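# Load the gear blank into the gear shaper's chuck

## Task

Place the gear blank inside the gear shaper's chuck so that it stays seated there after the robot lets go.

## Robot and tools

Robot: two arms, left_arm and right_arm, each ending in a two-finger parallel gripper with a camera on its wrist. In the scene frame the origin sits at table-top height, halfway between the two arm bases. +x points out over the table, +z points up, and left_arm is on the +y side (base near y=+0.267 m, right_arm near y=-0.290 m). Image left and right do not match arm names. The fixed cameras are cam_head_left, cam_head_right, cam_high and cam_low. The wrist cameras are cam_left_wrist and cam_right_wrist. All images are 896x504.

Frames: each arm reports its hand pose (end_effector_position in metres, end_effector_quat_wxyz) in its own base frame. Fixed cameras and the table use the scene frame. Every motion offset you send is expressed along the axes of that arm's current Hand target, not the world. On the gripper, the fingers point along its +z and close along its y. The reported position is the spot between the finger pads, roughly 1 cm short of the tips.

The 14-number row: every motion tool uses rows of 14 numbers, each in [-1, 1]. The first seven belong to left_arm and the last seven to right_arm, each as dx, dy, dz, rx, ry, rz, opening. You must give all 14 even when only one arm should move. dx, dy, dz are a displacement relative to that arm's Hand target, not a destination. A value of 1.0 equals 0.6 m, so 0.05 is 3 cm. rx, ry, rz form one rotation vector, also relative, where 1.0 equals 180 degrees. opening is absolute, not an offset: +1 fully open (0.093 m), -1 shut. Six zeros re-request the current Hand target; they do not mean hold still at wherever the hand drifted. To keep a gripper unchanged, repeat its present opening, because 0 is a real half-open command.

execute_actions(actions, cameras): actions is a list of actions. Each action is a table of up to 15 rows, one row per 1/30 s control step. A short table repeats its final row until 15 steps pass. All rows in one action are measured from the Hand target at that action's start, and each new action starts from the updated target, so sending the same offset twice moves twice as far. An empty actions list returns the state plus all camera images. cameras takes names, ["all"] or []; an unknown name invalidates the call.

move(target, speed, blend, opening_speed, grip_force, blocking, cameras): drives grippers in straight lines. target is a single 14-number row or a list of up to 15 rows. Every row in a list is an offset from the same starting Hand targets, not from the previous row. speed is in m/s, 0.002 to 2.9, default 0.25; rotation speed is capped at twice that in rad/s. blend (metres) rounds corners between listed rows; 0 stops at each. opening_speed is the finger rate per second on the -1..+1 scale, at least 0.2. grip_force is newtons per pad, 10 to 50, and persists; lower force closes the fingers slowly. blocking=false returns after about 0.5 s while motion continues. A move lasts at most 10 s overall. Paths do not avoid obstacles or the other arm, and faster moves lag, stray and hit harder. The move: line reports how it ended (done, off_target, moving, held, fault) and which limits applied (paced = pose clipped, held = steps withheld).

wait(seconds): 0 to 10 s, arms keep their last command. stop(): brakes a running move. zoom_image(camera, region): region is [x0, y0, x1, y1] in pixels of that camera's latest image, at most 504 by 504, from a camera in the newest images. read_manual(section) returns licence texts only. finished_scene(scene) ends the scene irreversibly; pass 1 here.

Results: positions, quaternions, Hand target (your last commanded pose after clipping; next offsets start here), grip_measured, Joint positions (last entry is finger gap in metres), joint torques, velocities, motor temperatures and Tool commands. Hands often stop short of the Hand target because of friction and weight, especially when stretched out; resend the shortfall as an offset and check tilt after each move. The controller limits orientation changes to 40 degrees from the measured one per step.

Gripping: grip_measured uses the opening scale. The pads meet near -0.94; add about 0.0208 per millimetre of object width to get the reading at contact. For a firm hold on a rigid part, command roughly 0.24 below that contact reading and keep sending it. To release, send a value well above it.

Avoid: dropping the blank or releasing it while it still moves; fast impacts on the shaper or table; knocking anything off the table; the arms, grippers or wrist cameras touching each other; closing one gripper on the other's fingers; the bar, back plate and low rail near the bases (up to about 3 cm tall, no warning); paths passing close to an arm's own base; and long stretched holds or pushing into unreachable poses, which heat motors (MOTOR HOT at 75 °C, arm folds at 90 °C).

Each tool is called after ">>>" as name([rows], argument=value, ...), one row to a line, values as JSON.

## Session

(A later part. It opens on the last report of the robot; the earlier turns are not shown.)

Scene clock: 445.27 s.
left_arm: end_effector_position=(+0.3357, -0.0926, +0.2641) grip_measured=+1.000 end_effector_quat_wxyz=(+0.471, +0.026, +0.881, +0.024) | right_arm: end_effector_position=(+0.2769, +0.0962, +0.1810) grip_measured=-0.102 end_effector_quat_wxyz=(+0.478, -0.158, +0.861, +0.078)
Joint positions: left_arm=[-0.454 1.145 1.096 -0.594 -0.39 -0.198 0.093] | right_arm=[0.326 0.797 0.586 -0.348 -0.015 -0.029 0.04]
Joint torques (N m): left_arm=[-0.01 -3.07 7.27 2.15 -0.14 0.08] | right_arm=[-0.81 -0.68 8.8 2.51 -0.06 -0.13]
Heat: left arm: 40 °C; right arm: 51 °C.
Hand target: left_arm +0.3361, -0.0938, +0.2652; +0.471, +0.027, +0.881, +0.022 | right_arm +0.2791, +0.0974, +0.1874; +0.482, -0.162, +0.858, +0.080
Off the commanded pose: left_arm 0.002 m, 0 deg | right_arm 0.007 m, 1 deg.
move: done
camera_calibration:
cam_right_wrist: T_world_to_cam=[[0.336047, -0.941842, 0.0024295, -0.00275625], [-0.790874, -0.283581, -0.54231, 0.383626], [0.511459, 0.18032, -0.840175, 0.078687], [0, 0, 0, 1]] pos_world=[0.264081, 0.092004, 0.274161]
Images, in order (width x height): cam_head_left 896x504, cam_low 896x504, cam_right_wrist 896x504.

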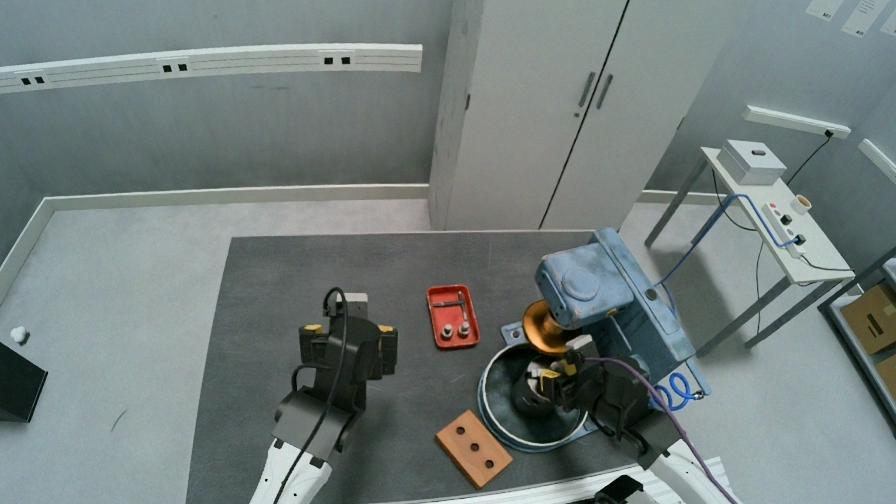

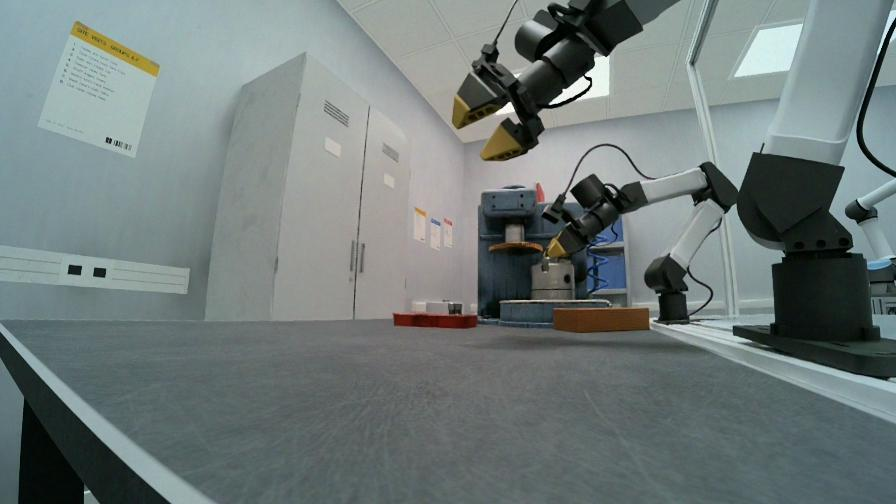

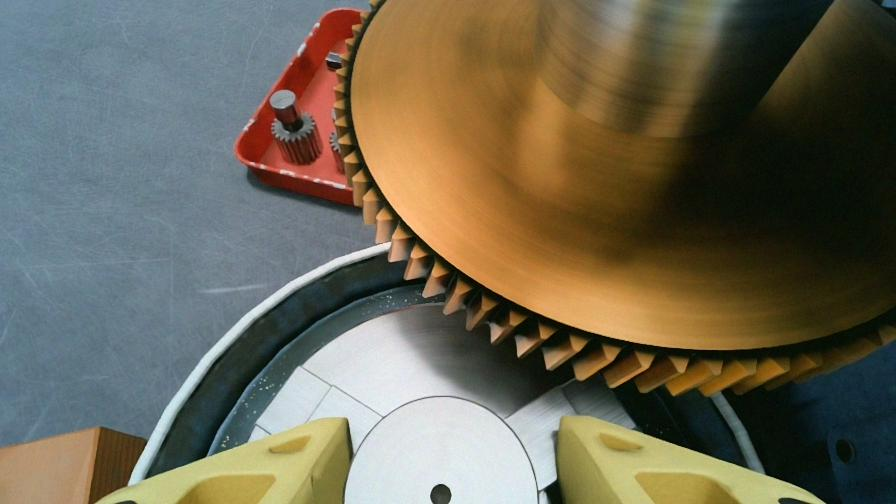

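>>> move([
  [0,0,0,0,0,0,1,0,0.003,0,0,0,0,0.1],
  [0,0,0,0,0,0,1,-0.0213,0.003,-0.0798,0,0,0,0.1],
  [0,0,0,0,0,0,1,-0.06,0.003,-0.25,0,0,0,0.1],
], speed=[0.05,0.1,0.2], opening_speed=0.5, blend=[0,0.02,0], cameras=["all"])

>>> zoom_image(camera="cam_low", region=[520, 225, 600, 295])

>>> zoom_image(camera="cam_head_left", region=[500, 325, 600, 405])

Scene clock: 456.70 s.
left_arm: end_effector_position=(+0.3357, -0.0926, +0.2641) grip_measured=+1.000 end_effector_quat_wxyz=(+0.471, +0.026, +0.881, +0.024) | right_arm: end_effector_position=(+0.1786, +0.0630, +0.2920) grip_measured=+0.099 end_effector_quat_wxyz=(+0.482, -0.159, +0.858, +0.079)
Joint positions: left_arm=[-0.454 1.145 1.096 -0.594 -0.39 -0.198 0.093] | right_arm=[0.32 0.547 1.035 -1.039 -0.022 -0.033 0.05]
Joint torques (N m): left_arm=[-0.02 -3.07 7.24 2.16 -0.13 0.1] | right_arm=[-1.25 1.87 7.66 2.29 -0.07 -0.11]
Heat: left arm: 40 °C; right arm: 51 °C.
Hand target: left_arm +0.3361, -0.0938, +0.2652; +0.471, +0.027, +0.881, +0.022 | right_arm +0.1758, +0.0624, +0.2966; +0.482, -0.162, +0.858, +0.080
Off the commanded pose: left_arm 0.002 m, 0 deg | right_arm 0.005 m, 0 deg.
move: done
camera_calibration:
cam_right_wrist: T_world_to_cam=[[0.338461, -0.940976, 0.00288006, -0.00180523], [-0.785287, -0.284145, -0.550078, 0.358021], [0.518429, 0.183918, -0.835108, 0.225253], [0, 0, 0, 1]] pos_world=[0.164983, 0.058603, 0.385056]

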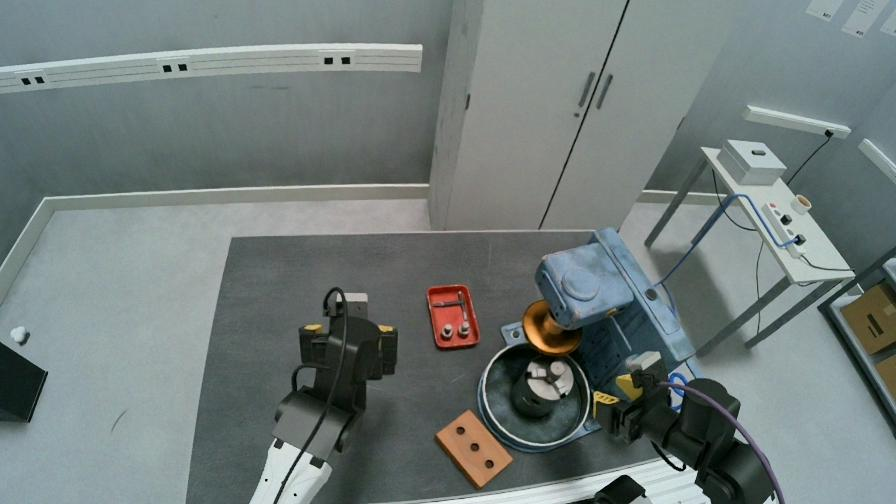

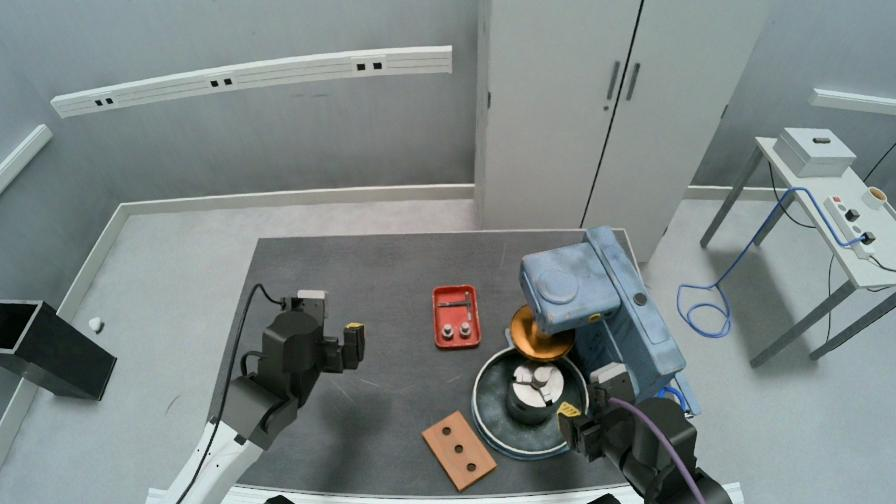

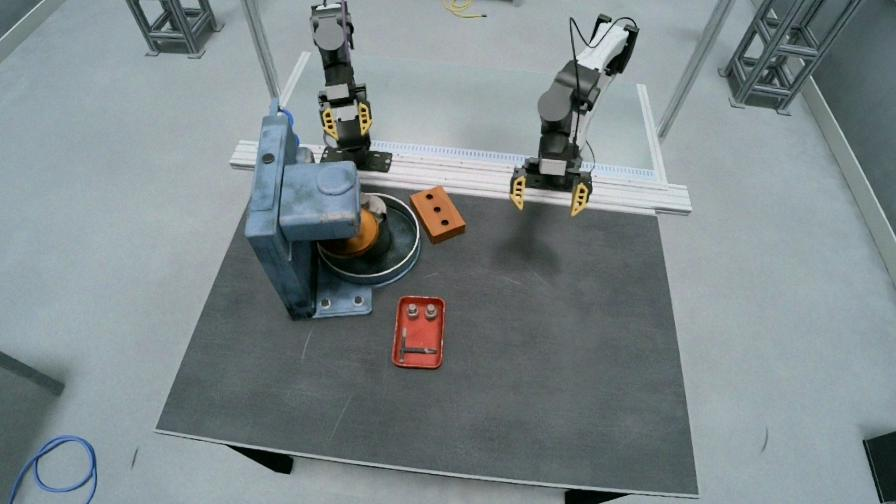

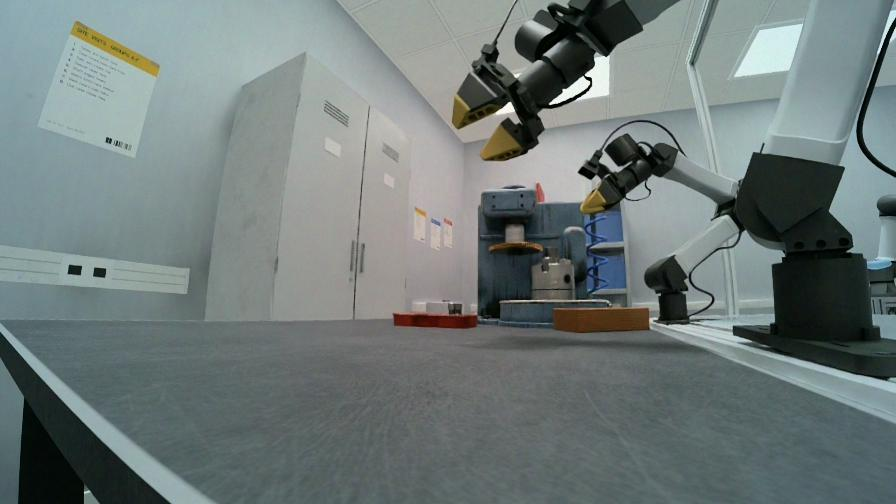

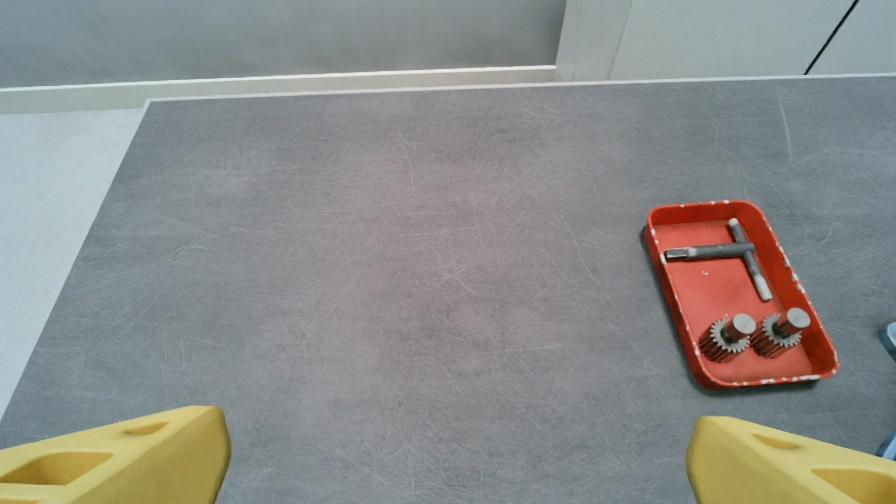

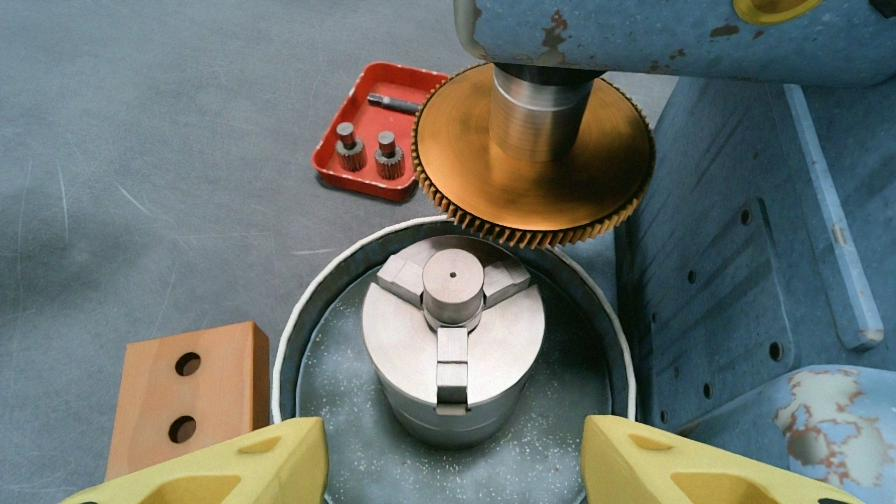

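Scaled by 6.300 from the camera's 896x504 image, which has a finer 1280x720 frame.

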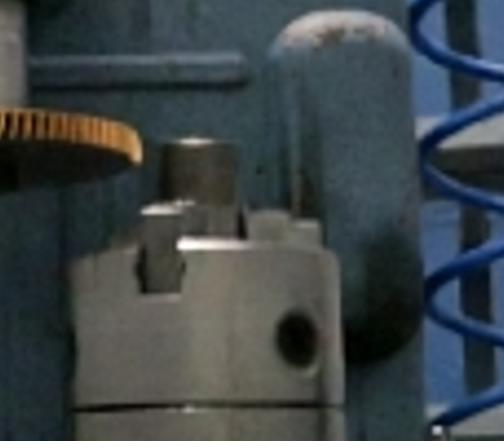

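Scaled by 5.040 from the camera's 896x504 image, which has a finer 1280x720 frame.

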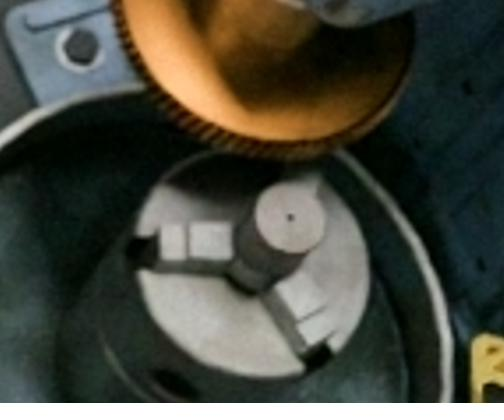

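>>> zoom_image(camera="cam_right_wrist", region=[360, 220, 550, 430])

Scaled by 2.400 from the camera's 896x504 image, which has a finer 1280x720 frame.

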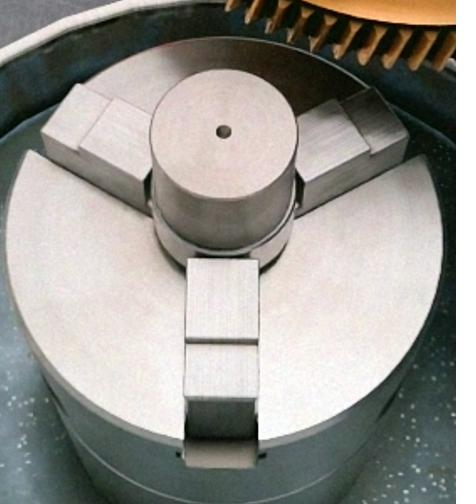

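>>> finished_scene(scene=1)

The scene is finished: the task was done.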